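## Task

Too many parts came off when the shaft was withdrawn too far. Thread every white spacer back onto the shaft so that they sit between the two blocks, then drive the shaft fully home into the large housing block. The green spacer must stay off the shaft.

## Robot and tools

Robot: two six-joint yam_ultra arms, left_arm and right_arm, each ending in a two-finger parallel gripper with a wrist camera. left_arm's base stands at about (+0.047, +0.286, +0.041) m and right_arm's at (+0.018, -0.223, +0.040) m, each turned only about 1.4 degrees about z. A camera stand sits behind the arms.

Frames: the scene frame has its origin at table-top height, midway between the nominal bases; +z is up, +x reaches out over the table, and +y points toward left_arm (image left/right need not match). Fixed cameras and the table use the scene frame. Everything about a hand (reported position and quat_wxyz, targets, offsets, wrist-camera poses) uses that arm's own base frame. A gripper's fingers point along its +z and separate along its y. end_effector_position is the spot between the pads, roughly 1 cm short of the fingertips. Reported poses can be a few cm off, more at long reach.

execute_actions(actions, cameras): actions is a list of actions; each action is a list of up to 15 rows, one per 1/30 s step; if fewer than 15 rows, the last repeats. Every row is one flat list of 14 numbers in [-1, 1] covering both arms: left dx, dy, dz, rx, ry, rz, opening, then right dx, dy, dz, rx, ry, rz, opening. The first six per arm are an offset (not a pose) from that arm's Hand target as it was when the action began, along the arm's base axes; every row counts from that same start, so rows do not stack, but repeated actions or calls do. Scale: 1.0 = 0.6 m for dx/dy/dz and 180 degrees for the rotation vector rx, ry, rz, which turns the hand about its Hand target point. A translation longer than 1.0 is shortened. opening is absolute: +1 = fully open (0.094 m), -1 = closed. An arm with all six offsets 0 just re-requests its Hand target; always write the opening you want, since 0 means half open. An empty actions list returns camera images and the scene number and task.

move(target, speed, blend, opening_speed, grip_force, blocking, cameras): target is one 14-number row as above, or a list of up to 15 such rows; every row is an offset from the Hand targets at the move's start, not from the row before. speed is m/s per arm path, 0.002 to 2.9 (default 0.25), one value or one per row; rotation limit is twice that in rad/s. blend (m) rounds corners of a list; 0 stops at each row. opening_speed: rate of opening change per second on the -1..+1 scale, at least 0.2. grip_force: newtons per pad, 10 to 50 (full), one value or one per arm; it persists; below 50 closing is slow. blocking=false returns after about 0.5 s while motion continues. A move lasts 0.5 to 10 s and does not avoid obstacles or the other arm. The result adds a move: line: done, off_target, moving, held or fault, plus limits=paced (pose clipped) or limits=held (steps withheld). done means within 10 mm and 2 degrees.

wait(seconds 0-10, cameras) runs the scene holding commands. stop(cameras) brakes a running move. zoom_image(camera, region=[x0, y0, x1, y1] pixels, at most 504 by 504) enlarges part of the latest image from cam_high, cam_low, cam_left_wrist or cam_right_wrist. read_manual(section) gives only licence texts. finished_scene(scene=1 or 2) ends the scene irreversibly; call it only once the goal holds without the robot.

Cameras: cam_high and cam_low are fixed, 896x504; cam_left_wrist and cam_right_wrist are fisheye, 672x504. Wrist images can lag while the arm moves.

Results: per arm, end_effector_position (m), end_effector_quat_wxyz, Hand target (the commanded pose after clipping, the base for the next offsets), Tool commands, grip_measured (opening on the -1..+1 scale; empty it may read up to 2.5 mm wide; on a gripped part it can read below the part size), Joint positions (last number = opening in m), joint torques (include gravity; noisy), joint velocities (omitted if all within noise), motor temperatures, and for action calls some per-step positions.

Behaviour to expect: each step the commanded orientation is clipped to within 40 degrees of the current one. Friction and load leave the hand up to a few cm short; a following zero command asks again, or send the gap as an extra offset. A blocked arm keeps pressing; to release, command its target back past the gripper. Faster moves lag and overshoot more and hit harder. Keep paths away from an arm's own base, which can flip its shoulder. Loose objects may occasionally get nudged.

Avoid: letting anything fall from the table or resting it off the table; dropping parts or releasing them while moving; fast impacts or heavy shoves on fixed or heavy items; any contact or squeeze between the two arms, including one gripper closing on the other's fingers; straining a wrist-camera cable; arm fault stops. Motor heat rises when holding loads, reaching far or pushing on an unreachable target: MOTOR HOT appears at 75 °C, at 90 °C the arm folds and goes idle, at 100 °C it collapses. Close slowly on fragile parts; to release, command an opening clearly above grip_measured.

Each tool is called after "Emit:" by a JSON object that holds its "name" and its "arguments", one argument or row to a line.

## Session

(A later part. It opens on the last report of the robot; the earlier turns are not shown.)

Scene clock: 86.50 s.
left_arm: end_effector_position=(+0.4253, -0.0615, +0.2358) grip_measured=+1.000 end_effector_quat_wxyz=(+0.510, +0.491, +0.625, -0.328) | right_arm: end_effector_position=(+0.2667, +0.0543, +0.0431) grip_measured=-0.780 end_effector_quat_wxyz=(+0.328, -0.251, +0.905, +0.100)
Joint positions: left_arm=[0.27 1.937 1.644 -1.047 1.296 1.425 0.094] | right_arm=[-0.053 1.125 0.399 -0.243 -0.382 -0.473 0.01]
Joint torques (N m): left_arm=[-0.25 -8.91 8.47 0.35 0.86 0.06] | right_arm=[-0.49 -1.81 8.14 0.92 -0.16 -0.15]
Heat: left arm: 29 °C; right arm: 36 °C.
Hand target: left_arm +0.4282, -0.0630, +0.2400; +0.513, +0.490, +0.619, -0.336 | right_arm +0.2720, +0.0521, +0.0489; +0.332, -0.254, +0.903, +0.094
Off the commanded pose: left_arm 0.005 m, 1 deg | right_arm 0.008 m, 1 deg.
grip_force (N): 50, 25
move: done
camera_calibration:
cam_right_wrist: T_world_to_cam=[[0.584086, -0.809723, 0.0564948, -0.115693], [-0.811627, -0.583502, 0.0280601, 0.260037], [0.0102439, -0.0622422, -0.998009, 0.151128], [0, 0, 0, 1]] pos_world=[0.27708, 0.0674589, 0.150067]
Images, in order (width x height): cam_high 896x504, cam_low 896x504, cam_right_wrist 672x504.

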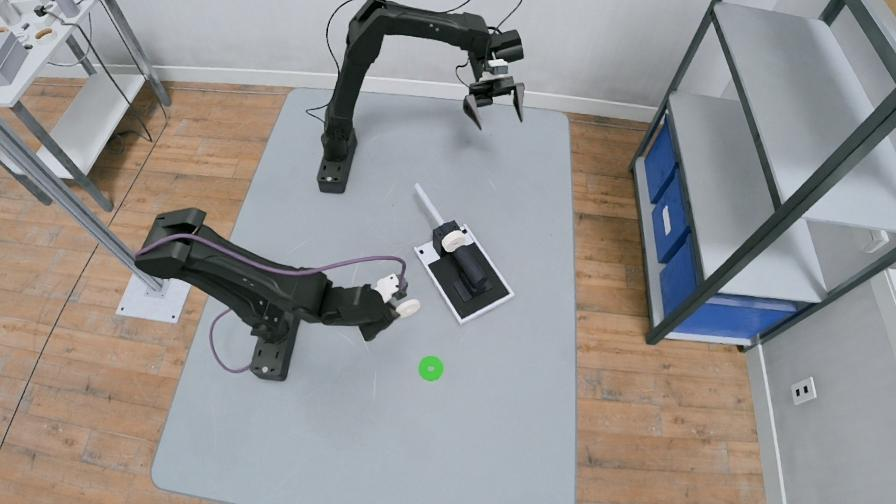

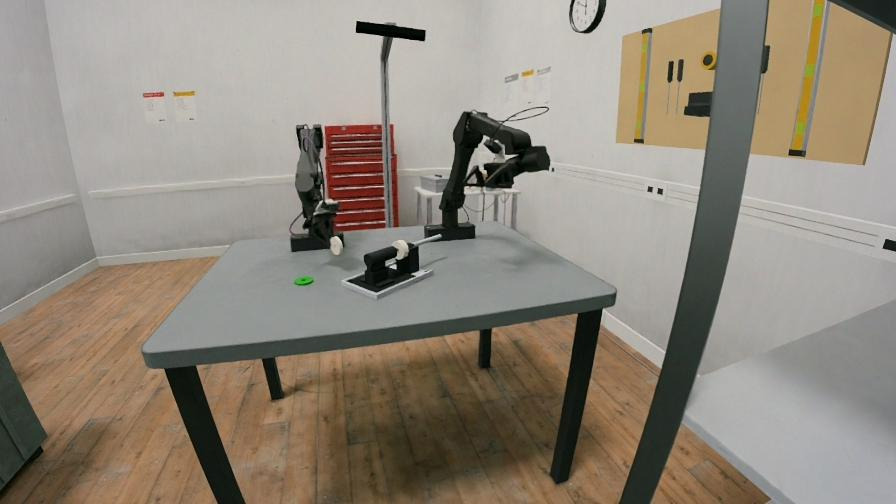

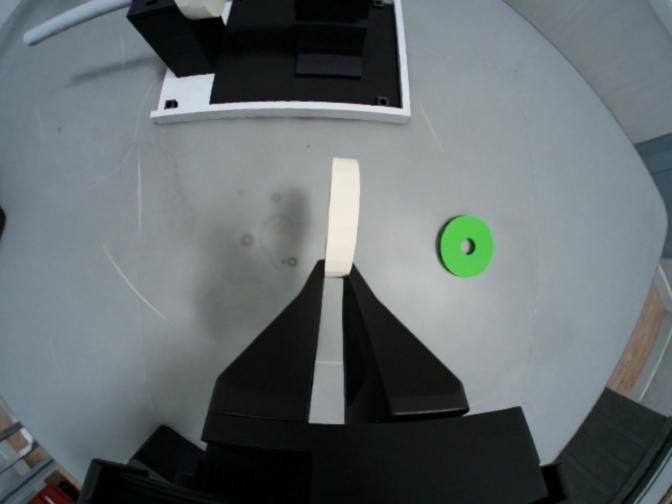

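Emit:
{"name": "move", "arguments": {
  "target": [0,0,0,0,0,0,1,0,0,-0.07,0,0,0,-0.95],
  "speed": 0.1,
  "cameras": ["cam_right_wrist","cam_low"]
}}

Emit:
{"name": "zoom_image", "arguments": {
  "camera": "cam_low",
  "region": [290, 215, 370, 295]
}}

Scene clock: 88.23 s.
left_arm: end_effector_position=(+0.4253, -0.0615, +0.2358) grip_measured=+1.000 end_effector_quat_wxyz=(+0.510, +0.491, +0.625, -0.328) | right_arm: end_effector_position=(+0.2734, +0.0537, +0.0105) grip_measured=-0.780 end_effector_quat_wxyz=(+0.334, -0.253, +0.903, +0.097)
Joint positions: left_arm=[0.27 1.937 1.644 -1.047 1.296 1.425 0.094] | right_arm=[-0.053 1.278 0.317 0.005 -0.381 -0.476 0.01]
Joint torques (N m): left_arm=[-0.32 -8.84 8.35 0.38 0.84 0.01] | right_arm=[-0.5 -2.04 4.71 1.2 -0.17 -0.12]
Heat: left arm: 29 °C; right arm: 36 °C.
Hand target: left_arm +0.4282, -0.0630, +0.2400; +0.513, +0.490, +0.619, -0.336 | right_arm +0.2720, +0.0522, +0.0069; +0.332, -0.254, +0.903, +0.094
Off the commanded pose: left_arm 0.005 m, 1 deg | right_arm 0.004 m, 0 deg.
grip_force (N): 50, 25
move: done
camera_calibration:
cam_right_wrist: T_world_to_cam=[[0.584152, -0.808869, 0.067067, -0.118358], [-0.811297, -0.584323, 0.0190787, 0.266024], [0.0237567, -0.0655561, -0.997566, 0.114979], [0, 0, 0, 1]] pos_world=[0.282232, 0.0672454, 0.117561]
Images, in order (width x height): cam_low 896x504, cam_right_wrist 672x504.

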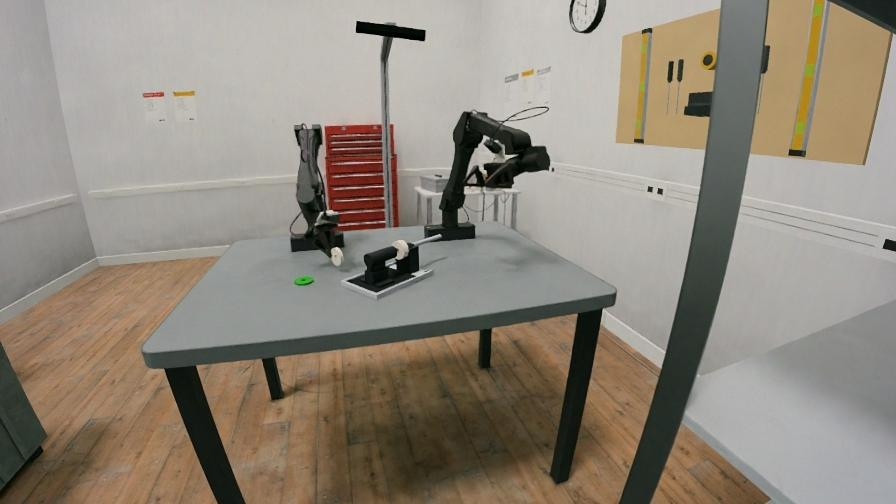

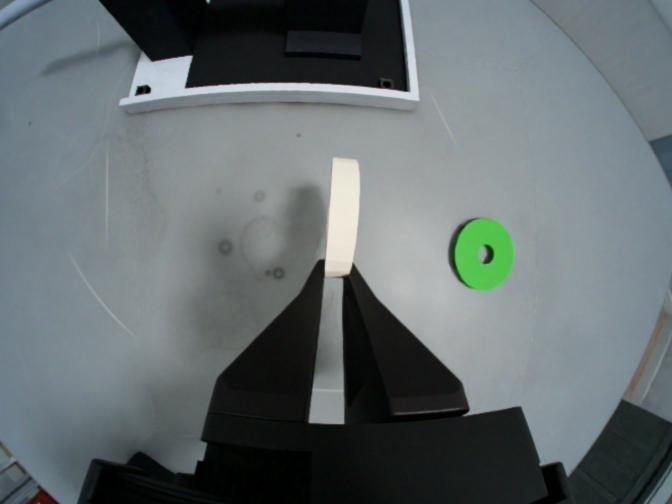

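Scaled by 6.300 from the camera's 896x504 image, which has a finer 1280x720 frame.

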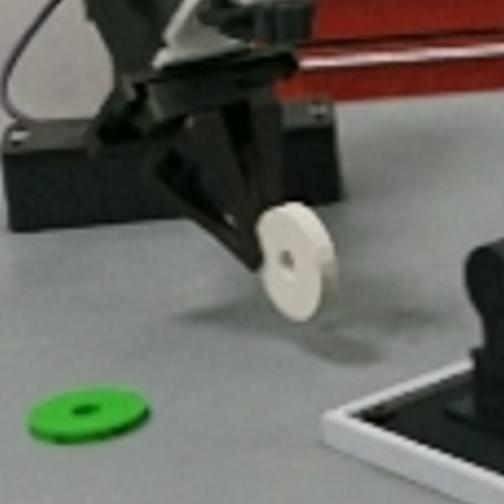

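Emit:
{"name": "move", "arguments": {
  "target": [0,0,0,0,0,0,1,0,0,-0.03,0,0,0,-0.95],
  "speed": 0.1,
  "cameras": ["cam_right_wrist","cam_low"]
}}

Emit:
{"name": "zoom_image", "arguments": {
  "camera": "cam_low",
  "region": [290, 215, 370, 295]
}}

Scene clock: 90.07 s.
left_arm: end_effector_position=(+0.4253, -0.0615, +0.2358) grip_measured=+1.000 end_effector_quat_wxyz=(+0.510, +0.491, +0.625, -0.328) | right_arm: end_effector_position=(+0.2737, +0.0537, -0.0080) grip_measured=-0.780 end_effector_quat_wxyz=(+0.333, -0.252, +0.903, +0.097)
Joint positions: left_arm=[0.27 1.937 1.644 -1.047 1.296 1.425 0.094] | right_arm=[-0.053 1.378 0.277 0.142 -0.381 -0.476 0.01]
Joint torques (N m): left_arm=[-0.42 -8.83 8.51 0.33 0.89 0.04] | right_arm=[-0.5 -2.48 4.14 1.22 -0.17 -0.13]
Heat: left arm: 29 °C; right arm: 36 °C.
Hand target: left_arm +0.4282, -0.0630, +0.2400; +0.513, +0.490, +0.619, -0.336 | right_arm +0.2721, +0.0522, -0.0110; +0.332, -0.254, +0.903, +0.094
Off the commanded pose: left_arm 0.005 m, 1 deg | right_arm 0.004 m, 0 deg.
grip_force (N): 50, 25
move: done
camera_calibration:
cam_right_wrist: T_world_to_cam=[[0.584258, -0.808876, 0.0660474, -0.117408], [-0.811266, -0.584325, 0.0203205, 0.26659], [0.0221564, -0.0654544, -0.99761, 0.0968561], [0, 0, 0, 1]] pos_world=[0.282726, 0.0671458, 0.0989619]
Images, in order (width x height): cam_low 896x504, cam_right_wrist 672x504.

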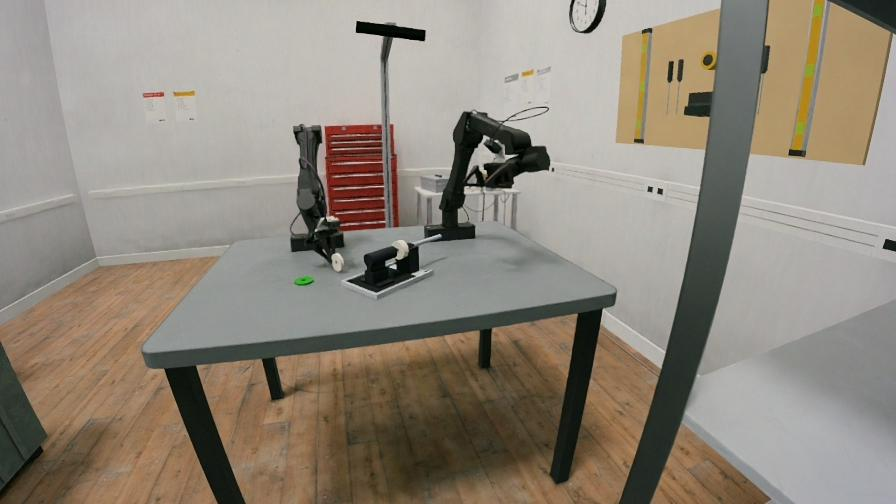

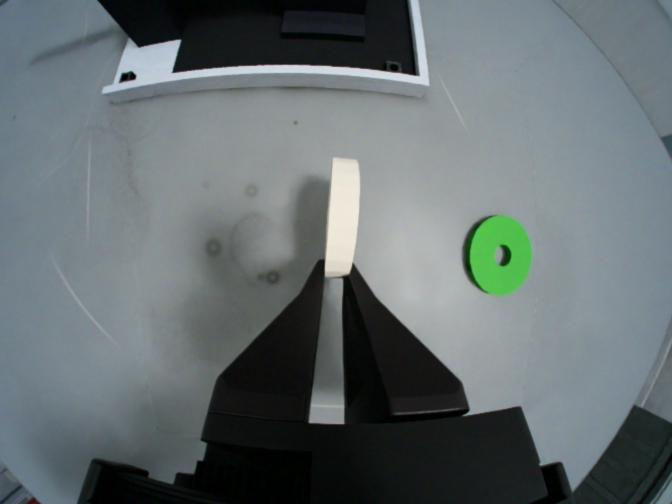

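Scaled by 6.300 from the camera's 896x504 image, which has a finer 1280x720 frame.

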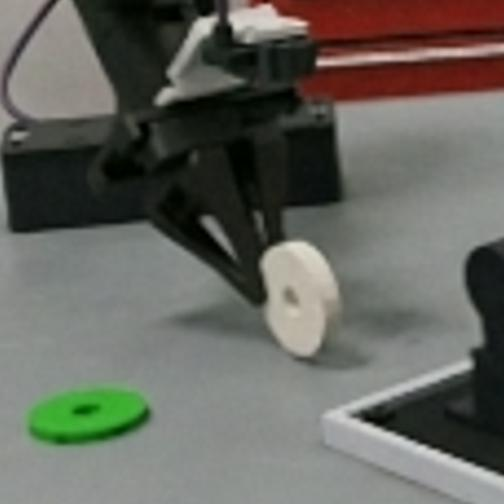

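Emit:
{"name": "move", "arguments": {
  "target": [0,0,0,0,0,0,1,0,0,-0.018,0,0,0,-0.95],
  "speed": 0.05,
  "cameras": ["cam_low"]
}}

Emit:
{"name": "zoom_image", "arguments": {
  "camera": "cam_low",
  "region": [310, 240, 370, 290]
}}

Emit:
{"name": "move", "arguments": {
  "target": [0,0,0,0,0,0,1,0,0,-0.007,0,0,0,-0.95],
  "speed": 0.03,
  "cameras": ["cam_low"]
}}

Emit:
{"name": "zoom_image", "arguments": {
  "camera": "cam_low",
  "region": [310, 240, 370, 290]
}}

Scene clock: 91.53 s.
left_arm: end_effector_position=(+0.4253, -0.0615, +0.2358) grip_measured=+1.000 end_effector_quat_wxyz=(+0.510, +0.491, +0.625, -0.328) | right_arm: end_effector_position=(+0.2792, +0.0534, -0.0144) grip_measured=-0.780 end_effector_quat_wxyz=(+0.344, -0.254, +0.899, +0.093)
Joint positions: left_arm=[0.27 1.937 1.644 -1.047 1.296 1.425 0.094] | right_arm=[-0.053 1.441 0.261 0.247 -0.381 -0.476 0.01]
Joint torques (N m): left_arm=[-0.47 -8.83 8.43 0.36 0.85 0.07] | right_arm=[-0.47 -2.43 3.51 1.1 -0.17 -0.12]
Heat: left arm: 29 °C; right arm: 36 °C.
Hand target: left_arm +0.4282, -0.0630, +0.2400; +0.513, +0.490, +0.619, -0.336 | right_arm +0.2721, +0.0522, -0.0218; +0.332, -0.255, +0.903, +0.094
Off the commanded pose: left_arm 0.005 m, 1 deg | right_arm 0.010 m, 1 deg.
grip_force (N): 50, 25
move: done
Images, in order (width x height): cam_low 896x504.

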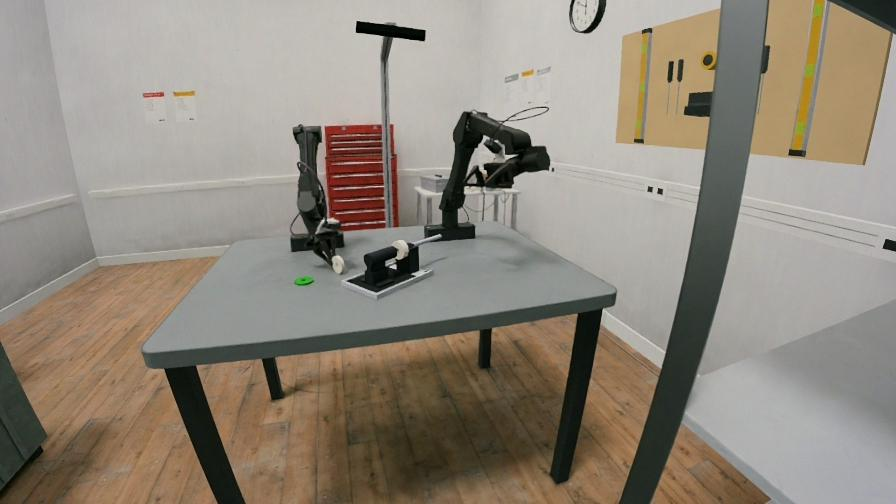

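Scaled by 8.400 from the camera's 896x504 image, which has a finer 1280x720 frame.

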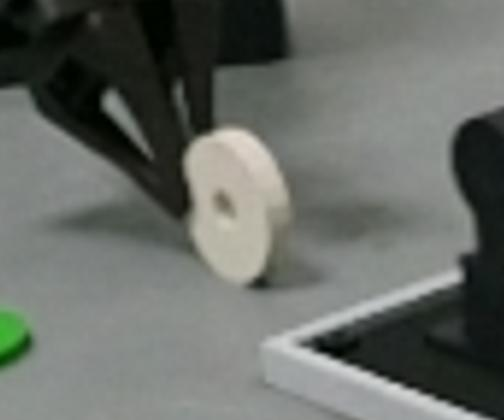

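Scene clock: 92.40 s.
left_arm: end_effector_position=(+0.4253, -0.0615, +0.2358) grip_measured=+1.000 end_effector_quat_wxyz=(+0.510, +0.491, +0.625, -0.328) | right_arm: end_effector_position=(+0.2830, +0.0532, -0.0152) grip_measured=-0.780 end_effector_quat_wxyz=(+0.352, -0.255, +0.896, +0.090)
Joint positions: left_arm=[0.27 1.937 1.644 -1.047 1.296 1.425 0.094] | right_arm=[-0.053 1.465 0.255 0.295 -0.381 -0.476 0.01]
Joint torques (N m): left_arm=[-0.43 -9.07 8.47 0.32 0.87 0.07] | right_arm=[-0.46 -2.3 3.32 0.96 -0.17 -0.12]
Heat: left arm: 30 °C; right arm: 36 °C.
Hand target: left_arm +0.4282, -0.0630, +0.2400; +0.513, +0.490, +0.619, -0.336 | right_arm +0.2720, +0.0522, -0.0261; +0.332, -0.255, +0.903, +0.094
Off the commanded pose: left_arm 0.005 m, 1 deg | right_arm 0.015 m, 2 deg.
grip_force (N): 50, 25
move: off_target (right_arm)
Images, in order (width x height): cam_low 896x504.

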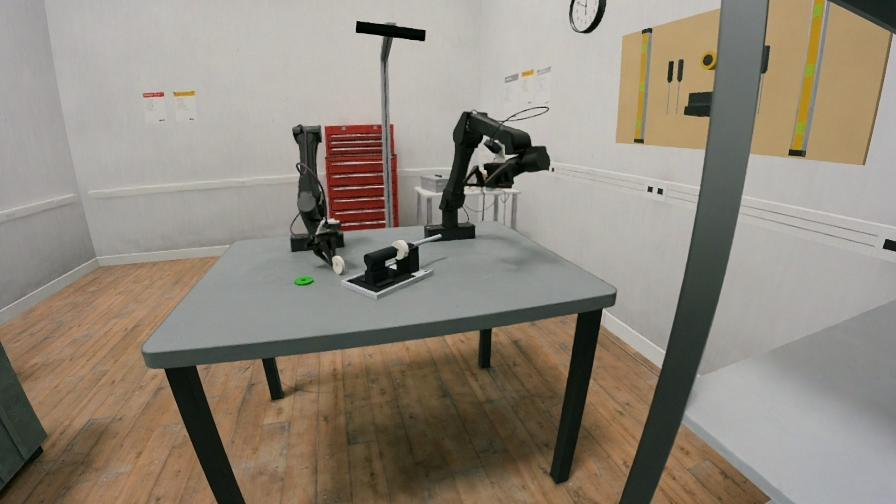

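Scaled by 8.400 from the camera's 896x504 image, which has a finer 1280x720 frame.

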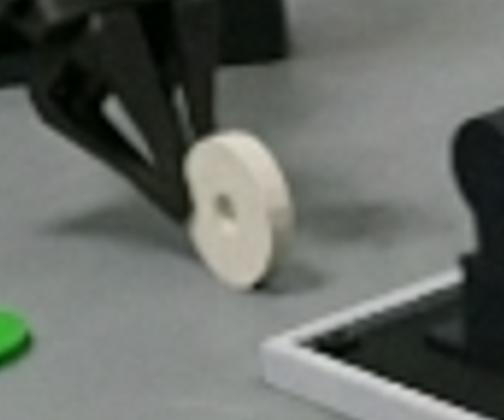

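Emit:
{"name": "move", "arguments": {
  "target": [
    [0,0,0,0,0,0,1,0.010,0.001,0.011,0,0,0,-0.95],
    [0,0,0,0,0,0,1,0.010,0.001,0.011,0,0,0,-0.65]
  ],
  "speed": 0.05,
  "opening_speed": 0.2,
  "cameras": ["cam_low","cam_right_wrist"]
}}

Emit:
{"name": "zoom_image", "arguments": {
  "camera": "cam_low",
  "region": [310, 240, 370, 290]
}}

Scene clock: 95.47 s.
left_arm: end_effector_position=(+0.4253, -0.0615, +0.2358) grip_measured=+1.000 end_effector_quat_wxyz=(+0.510, +0.491, +0.625, -0.328) | right_arm: end_effector_position=(+0.2768, +0.0535, -0.0198) grip_measured=-0.652 end_effector_quat_wxyz=(+0.335, -0.253, +0.903, +0.096)
Joint positions: left_arm=[0.27 1.937 1.644 -1.047 1.296 1.425 0.094] | right_arm=[-0.053 1.465 0.263 0.248 -0.38 -0.476 0.016]
Joint torques (N m): left_arm=[-0.29 -8.9 8.51 0.37 0.87 0.07] | right_arm=[0.01 -3.26 5.34 0.95 -0.14 -0.09]
Heat: left arm: 30 °C; right arm: 35 °C.
Hand target: left_arm +0.4282, -0.0630, +0.2400; +0.513, +0.490, +0.619, -0.336 | right_arm +0.2781, +0.0528, -0.0195; +0.332, -0.255, +0.903, +0.094
Off the commanded pose: left_arm 0.005 m, 1 deg | right_arm 0.001 m, 0 deg.
grip_force (N): 50, 25
move: done
camera_calibration:
cam_right_wrist: T_world_to_cam=[[0.583818, -0.808975, 0.0686776, -0.11846], [-0.81147, -0.584132, 0.0175108, 0.269343], [0.025951, -0.0659529, -0.997485, 0.0840529], [0, 0, 0, 1]] pos_world=[0.285541, 0.0670439, 0.0872607]
Images, in order (width x height): cam_low 896x504, cam_right_wrist 672x504.

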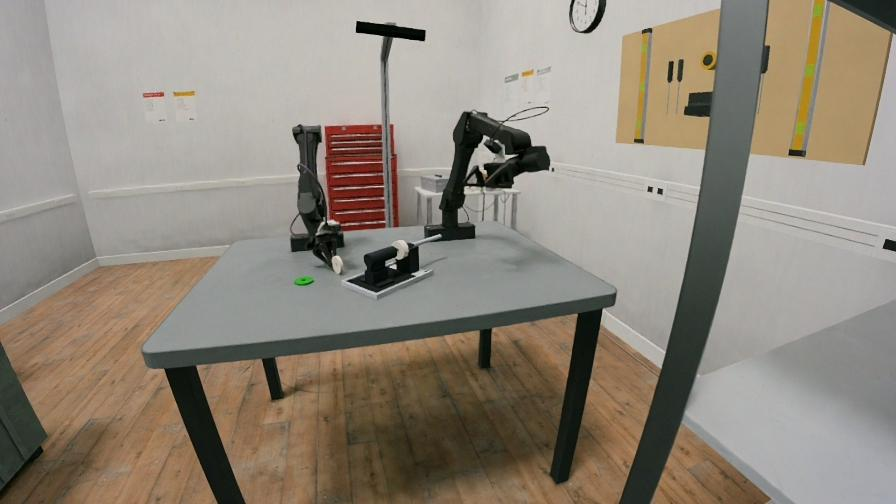

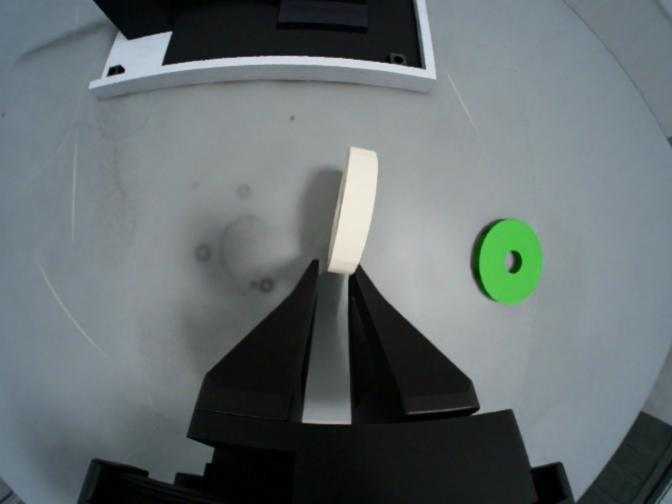

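Scaled by 8.400 from the camera's 896x504 image, which has a finer 1280x720 frame.

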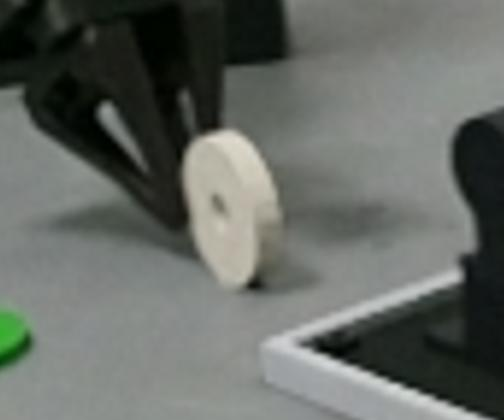

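Emit:
{"name": "move", "arguments": {
  "target": [0,0,0,0,0,0,1,0,0,0,0,0,0,-0.4],
  "opening_speed": 0.2,
  "cameras": ["cam_low","cam_right_wrist"]
}}

Emit:
{"name": "zoom_image", "arguments": {
  "camera": "cam_low",
  "region": [310, 240, 370, 290]
}}

Scene clock: 97.47 s.
left_arm: end_effector_position=(+0.4253, -0.0615, +0.2358) grip_measured=+1.000 end_effector_quat_wxyz=(+0.510, +0.491, +0.625, -0.328) | right_arm: end_effector_position=(+0.2768, +0.0535, -0.0198) grip_measured=-0.402 end_effector_quat_wxyz=(+0.335, -0.253, +0.903, +0.096)
Joint positions: left_arm=[0.27 1.937 1.644 -1.047 1.296 1.425 0.094] | right_arm=[-0.053 1.465 0.263 0.248 -0.38 -0.476 0.028]
Joint torques (N m): left_arm=[-0.51 -8.88 8.35 0.37 0.88 0.07] | right_arm=[0.02 -3.25 5.34 0.95 -0.15 -0.09]
Heat: left arm: 30 °C; right arm: 35 °C.
Hand target: left_arm +0.4282, -0.0630, +0.2400; +0.513, +0.490, +0.619, -0.336 | right_arm +0.2781, +0.0528, -0.0194; +0.332, -0.255, +0.903, +0.094
Off the commanded pose: left_arm 0.005 m, 1 deg | right_arm 0.001 m, 0 deg.
grip_force (N): 50, 25
move: done
camera_calibration:
cam_right_wrist: T_world_to_cam=[[0.583818, -0.808975, 0.0686776, -0.11846], [-0.81147, -0.584132, 0.0175108, 0.269343], [0.025951, -0.0659529, -0.997485, 0.0840529], [0, 0, 0, 1]] pos_world=[0.285541, 0.0670439, 0.0872607]
Images, in order (width x height): cam_low 896x504, cam_right_wrist 672x504.

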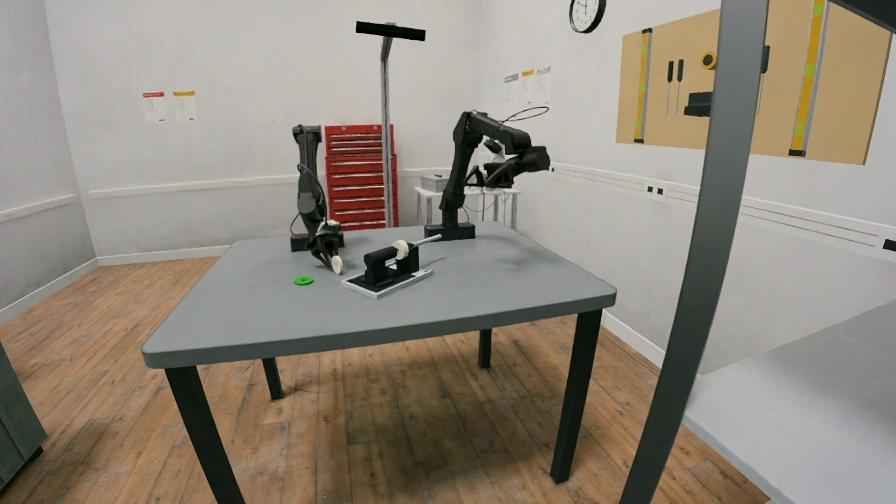

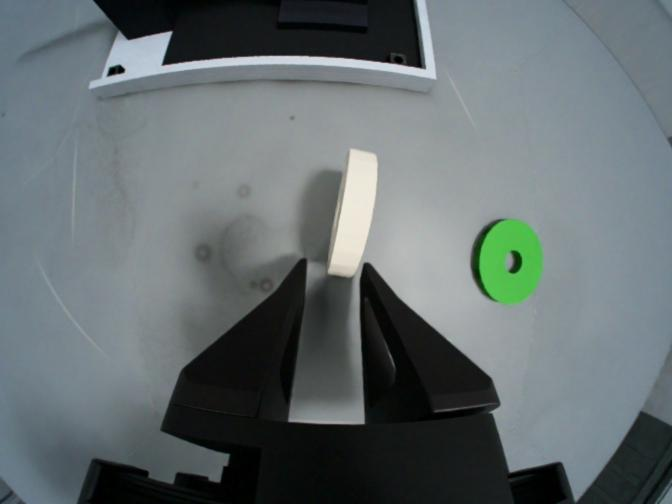

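Scaled by 8.400 from the camera's 896x504 image, which has a finer 1280x720 frame.

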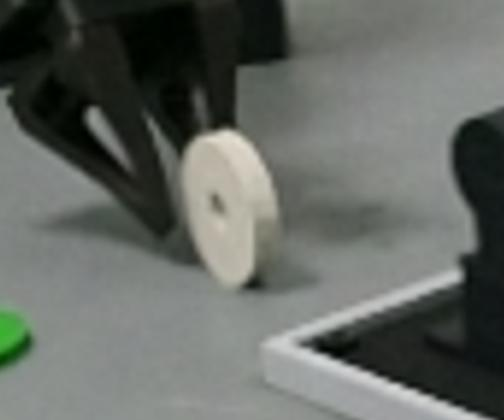

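Emit:
{"name": "move", "arguments": {
  "target": [
    [0,0,0,0,0,0,1,-0.053,-0.035,0.077,0,0,0,-0.4],
    [0,0,0,0,0,0,1,0.044,0.018,0.2,0.068,0.2415,-0.501,0.6]
  ],
  "speed": [0.08,0.25],
  "cameras": ["cam_low","cam_right_wrist","cam_high"]
}}

Emit:
{"name": "zoom_image", "arguments": {
  "camera": "cam_low",
  "region": [270, 200, 370, 290]
}}

Scene clock: 106.97 s.
left_arm: end_effector_position=(+0.4253, -0.0615, +0.2358) grip_measured=+1.000 end_effector_quat_wxyz=(+0.510, +0.491, +0.625, -0.328) | right_arm: end_effector_position=(+0.3031, +0.0641, +0.1000) grip_measured=+0.598 end_effector_quat_wxyz=(+0.007, +0.515, +0.857, +0.002)
Joint positions: left_arm=[0.27 1.937 1.644 -1.047 1.296 1.425 0.094] | right_arm=[0.209 1.709 1.351 -1.2 0.006 1.291 0.075]
Joint torques (N m): left_arm=[-0.39 -8.91 8.54 0.37 0.86 0.04] | right_arm=[-0.55 -5.44 7.56 -0.07 -0.05 0.09]
Heat: left arm: 30 °C; right arm: 34 °C.
Hand target: left_arm +0.4282, -0.0630, +0.2400; +0.513, +0.490, +0.619, -0.336 | right_arm +0.3045, +0.0636, +0.1006; +0.000, +0.523, +0.852, +0.000
Off the commanded pose: left_arm 0.005 m, 1 deg | right_arm 0.002 m, 1 deg.
grip_force (N): 50, 25
move: done
camera_calibration:
cam_right_wrist: T_world_to_cam=[[-0.827845, -0.560937, -0.00481373, 0.285855], [-0.425953, 0.623002, 0.656074, 0.0366755], [-0.365017, 0.545178, -0.754681, 0.258661], [0, 0, 0, 1]] pos_world=[0.346681, -0.0035185, 0.172521]
Images, in order (width x height): cam_high 896x504, cam_low 896x504, cam_right_wrist 672x504.

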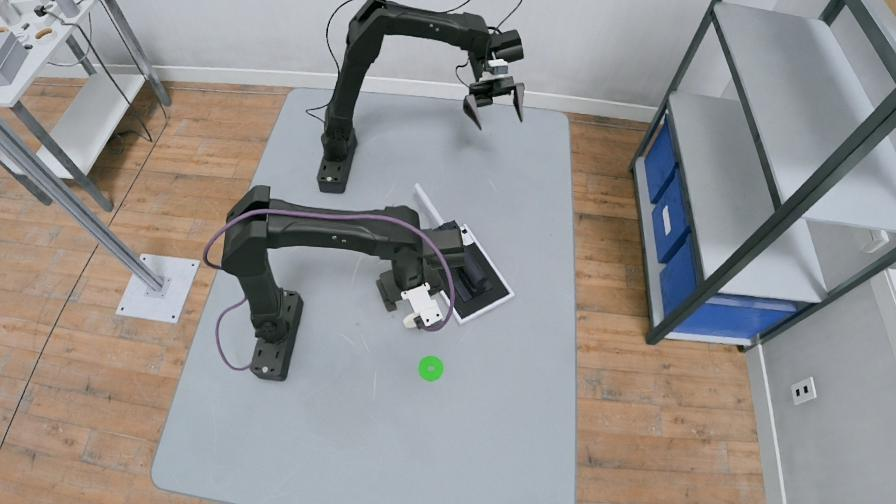

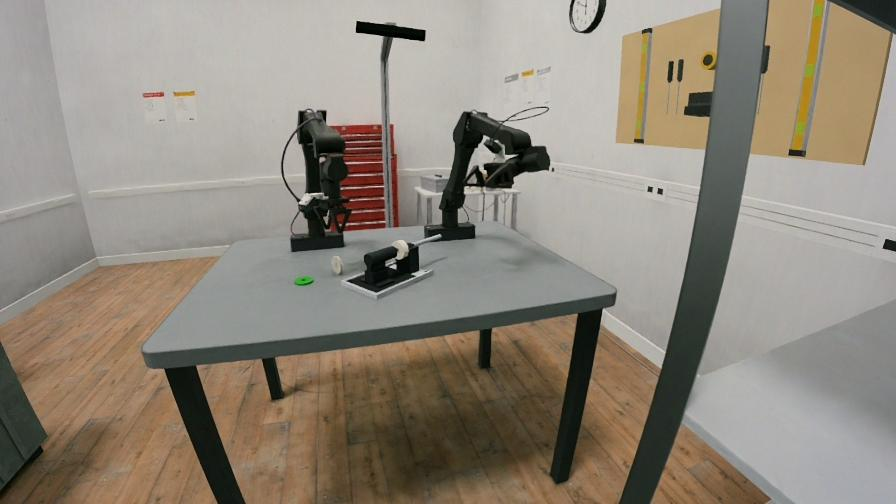

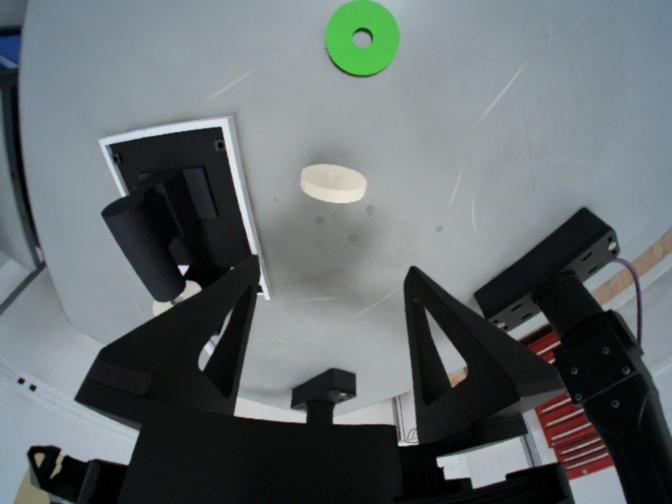

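Scaled by 5.040 from the camera's 896x504 image, which has a finer 1280x720 frame.

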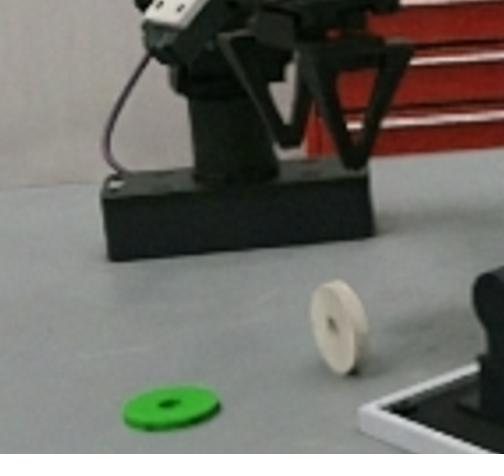

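Emit:
{"name": "move", "arguments": {
  "target": [0,0,0,0,0,0,1,-0.0093,0.0102,-0.1,0,0,0,0.6],
  "speed": 0.12,
  "cameras": ["cam_low","cam_right_wrist"]
}}

Emit:
{"name": "zoom_image", "arguments": {
  "camera": "cam_right_wrist",
  "region": [230, 130, 430, 290]
}}

Scene clock: 109.73 s.
left_arm: end_effector_position=(+0.4253, -0.0615, +0.2358) grip_measured=+1.000 end_effector_quat_wxyz=(+0.510, +0.491, +0.625, -0.328) | right_arm: end_effector_position=(+0.3018, +0.0675, +0.0462) grip_measured=+0.598 end_effector_quat_wxyz=(+0.007, +0.520, +0.854, +0.003)
Joint positions: left_arm=[0.27 1.937 1.644 -1.047 1.296 1.425 0.094] | right_arm=[0.22 1.75 1.18 -0.986 0.005 1.314 0.075]
Joint torques (N m): left_arm=[-0.36 -8.83 8.44 0.34 0.86 0.05] | right_arm=[0.64 -5.91 4.82 0.17 -0.06 0.1]
Heat: left arm: 30 °C; right arm: 34 °C.
Hand target: left_arm +0.4282, -0.0630, +0.2400; +0.513, +0.490, +0.619, -0.336 | right_arm +0.2990, +0.0697, +0.0405; +0.000, +0.523, +0.852, +0.000
Off the commanded pose: left_arm 0.005 m, 1 deg | right_arm 0.007 m, 1 deg.
grip_force (N): 50, 25
move: done
camera_calibration:
cam_right_wrist: T_world_to_cam=[[-0.834454, -0.551029, -0.00727633, 0.287875], [-0.419623, 0.626789, 0.656545, 0.0670835], [-0.357215, 0.550911, -0.754251, 0.21289], [0, 0, 0, 1]] pos_world=[0.344416, -0.000703306, 0.118624]
Images, in order (width x height): cam_low 896x504, cam_right_wrist 672x504.

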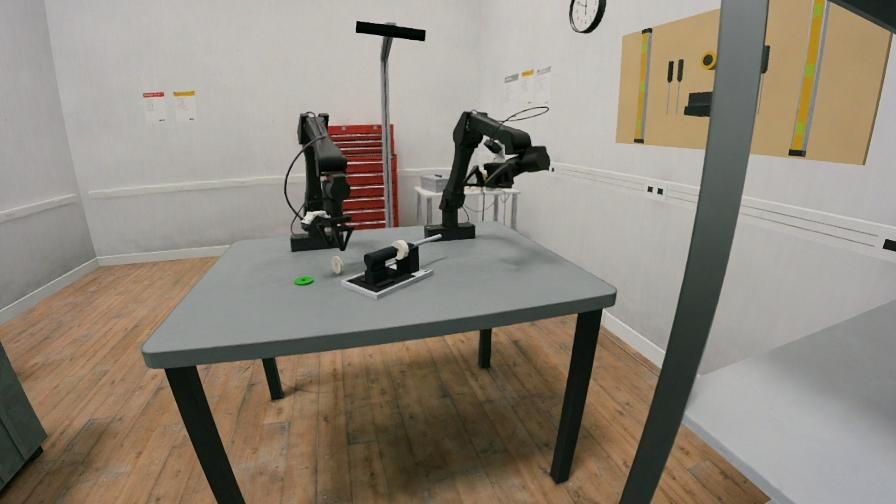

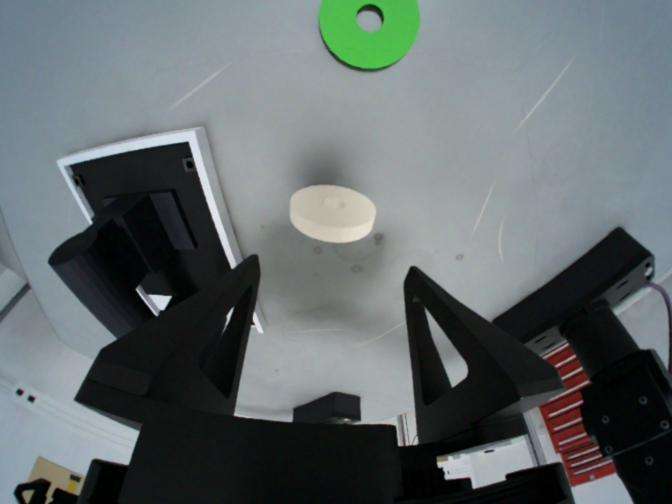

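Scaled by 2.520 from the camera's 672x504 image, which has a finer 960x720 frame.

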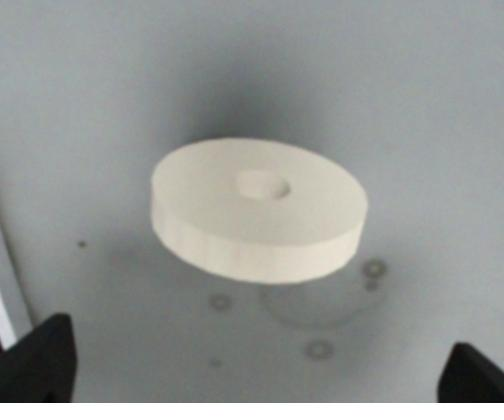

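Emit:
{"name": "move", "arguments": {
  "target": [0,0,0,0,0,0,1,0,0,-0.098,0,0,-0.022,0.6],
  "speed": 0.08,
  "cameras": ["cam_low","cam_right_wrist"]
}}

Emit:
{"name": "zoom_image", "arguments": {
  "camera": "cam_right_wrist",
  "region": [230, 170, 430, 330]
}}

Emit:
{"name": "zoom_image", "arguments": {
  "camera": "cam_low",
  "region": [300, 220, 370, 290]
}}

Scene clock: 112.07 s.
left_arm: end_effector_position=(+0.4253, -0.0615, +0.2358) grip_measured=+1.000 end_effector_quat_wxyz=(+0.510, +0.491, +0.625, -0.328) | right_arm: end_effector_position=(+0.3032, +0.0678, -0.0121) grip_measured=+0.598 end_effector_quat_wxyz=(+0.008, +0.549, +0.836, +0.004)
Joint positions: left_arm=[0.27 1.937 1.644 -1.047 1.296 1.425 0.094] | right_arm=[0.22 1.851 1.051 -0.754 0.005 1.383 0.075]
Joint torques (N m): left_arm=[-0.32 -8.94 8.49 0.36 0.88 0.06] | right_arm=[0.65 -6.09 4.31 0.14 -0.05 0.07]
Heat: left arm: 30 °C; right arm: 34 °C.
Hand target: left_arm +0.4282, -0.0630, +0.2400; +0.513, +0.490, +0.619, -0.336 | right_arm +0.2989, +0.0696, -0.0183; +0.000, +0.552, +0.834, +0.000
Off the commanded pose: left_arm 0.005 m, 1 deg | right_arm 0.008 m, 1 deg.
grip_force (N): 50, 25
move: done
camera_calibration:
cam_right_wrist: T_world_to_cam=[[-0.870436, -0.492177, -0.0100886, 0.295738], [-0.376966, 0.653221, 0.656657, 0.0910162], [-0.316602, 0.575381, -0.754122, 0.155293], [0, 0, 0, 1]] pos_world=[0.340897, -0.00325064, 0.0603267]
Images, in order (width x height): cam_low 896x504, cam_right_wrist 672x504.

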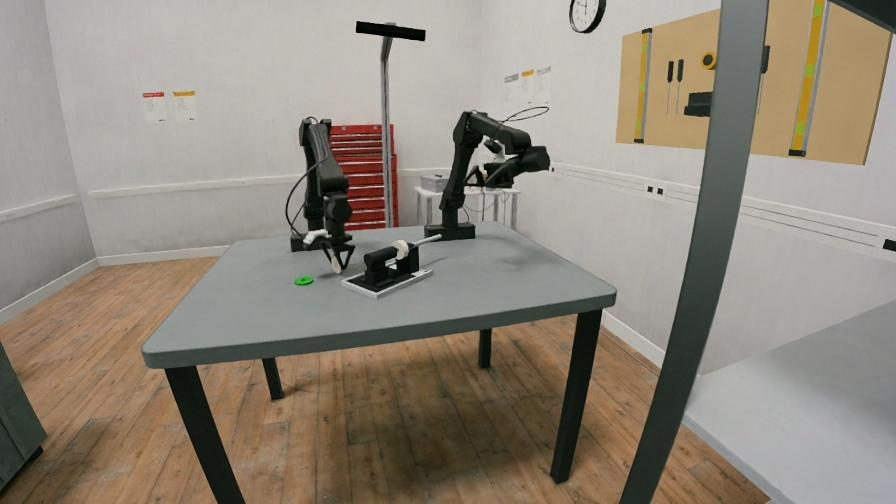

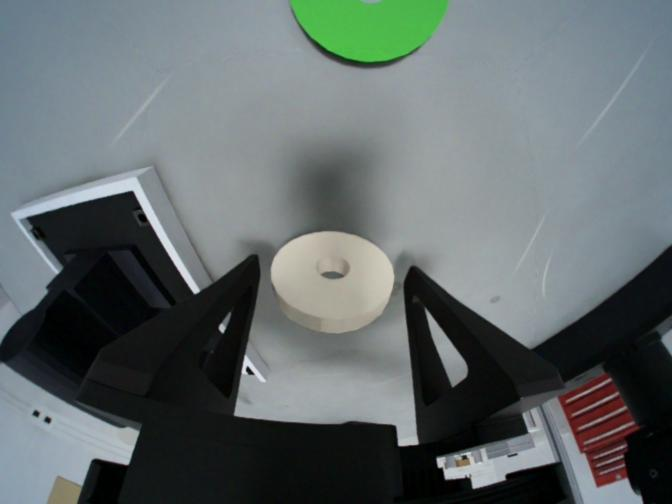

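Scaled by 2.520 from the camera's 672x504 image, which has a finer 960x720 frame.

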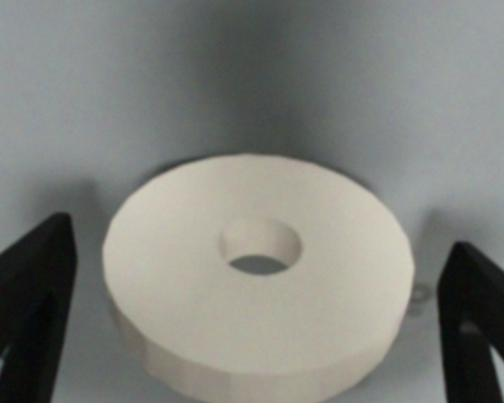

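Scaled by 7.200 from the camera's 896x504 image, which has a finer 1280x720 frame.

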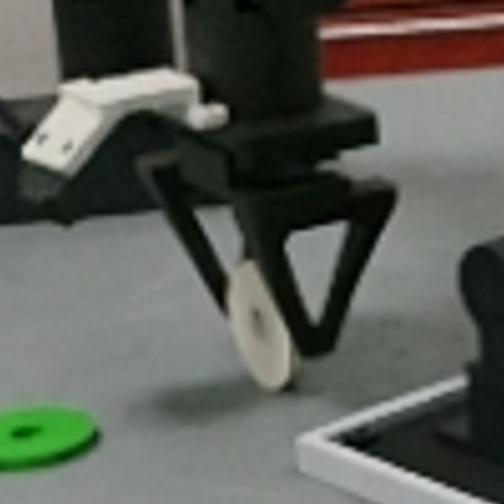

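Emit:
{"name": "move", "arguments": {
  "target": [0,0,0,0,0,0,1,0,0,0,0,0,0,0.05],
  "opening_speed": 0.3,
  "cameras": ["cam_low","cam_right_wrist"]
}}

Emit:
{"name": "zoom_image", "arguments": {
  "camera": "cam_right_wrist",
  "region": [230, 170, 430, 330]
}}

Emit:
{"name": "zoom_image", "arguments": {
  "camera": "cam_low",
  "region": [300, 220, 370, 290]
}}

Scene clock: 114.70 s.
left_arm: end_effector_position=(+0.4253, -0.0615, +0.2358) grip_measured=+1.000 end_effector_quat_wxyz=(+0.510, +0.491, +0.625, -0.328) | right_arm: end_effector_position=(+0.3036, +0.0679, -0.0121) grip_measured=+0.171 end_effector_quat_wxyz=(+0.008, +0.549, +0.836, +0.005)
Joint positions: left_arm=[0.27 1.937 1.644 -1.047 1.296 1.425 0.094] | right_arm=[0.22 1.851 1.051 -0.752 0.005 1.383 0.055]
Joint torques (N m): left_arm=[-0.49 -8.95 8.43 0.3 0.86 0.05] | right_arm=[0.65 -6.09 4.31 0.14 -0.05 0.09]
Heat: left arm: 30 °C; right arm: 34 °C.
Hand target: left_arm +0.4282, -0.0630, +0.2400; +0.513, +0.490, +0.619, -0.336 | right_arm +0.2989, +0.0696, -0.0183; +0.000, +0.552, +0.834, +0.000
Off the commanded pose: left_arm 0.005 m, 1 deg | right_arm 0.008 m, 1 deg.
grip_force (N): 50, 25
move: done
camera_calibration:
cam_right_wrist: T_world_to_cam=[[-0.870428, -0.492158, -0.0116249, 0.296144], [-0.377981, 0.652995, 0.656299, 0.0913667], [-0.315411, 0.575655, -0.754412, 0.155019], [0, 0, 0, 1]] pos_world=[0.341202, -0.00314957, 0.0604266]
Images, in order (width x height): cam_low 896x504, cam_right_wrist 672x504.

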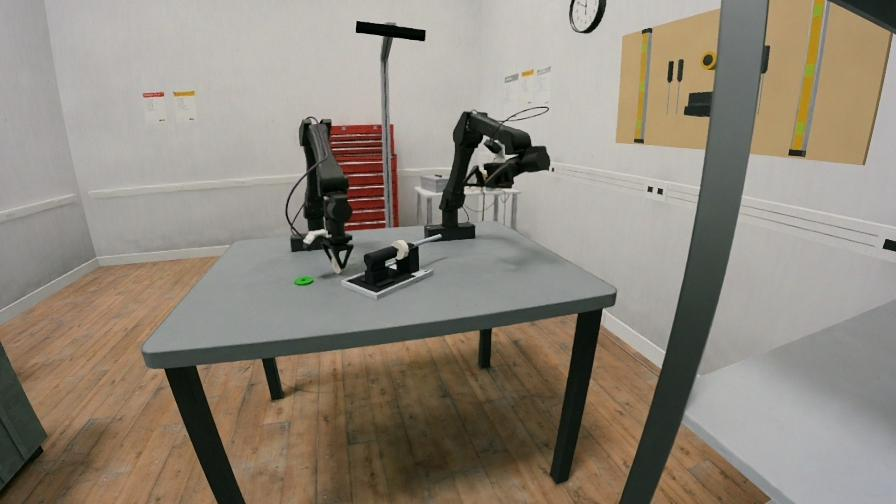

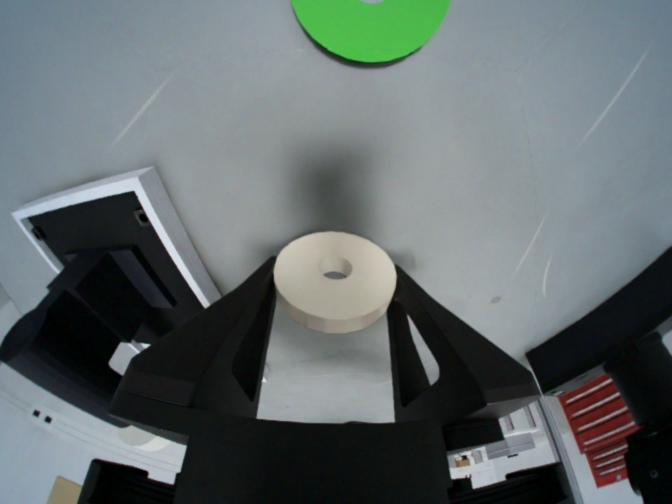

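Scaled by 2.520 from the camera's 672x504 image, which has a finer 960x720 frame.

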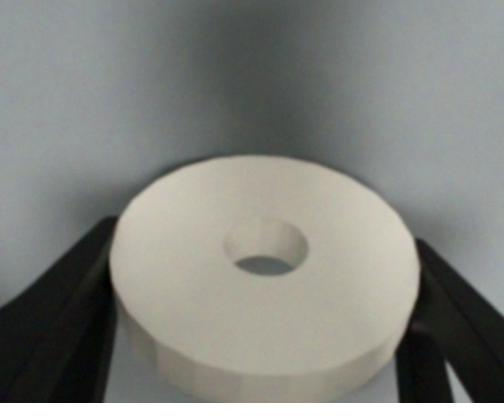

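Scaled by 7.200 from the camera's 896x504 image, which has a finer 1280x720 frame.

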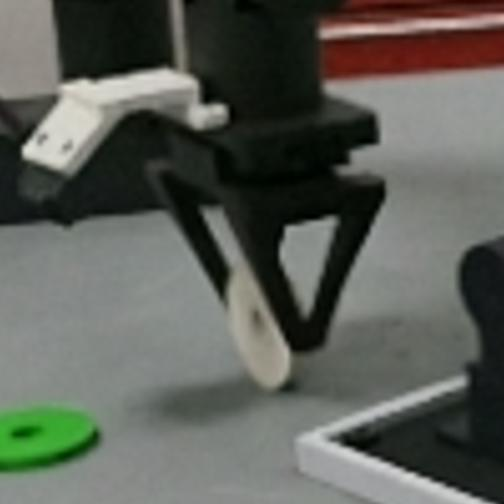

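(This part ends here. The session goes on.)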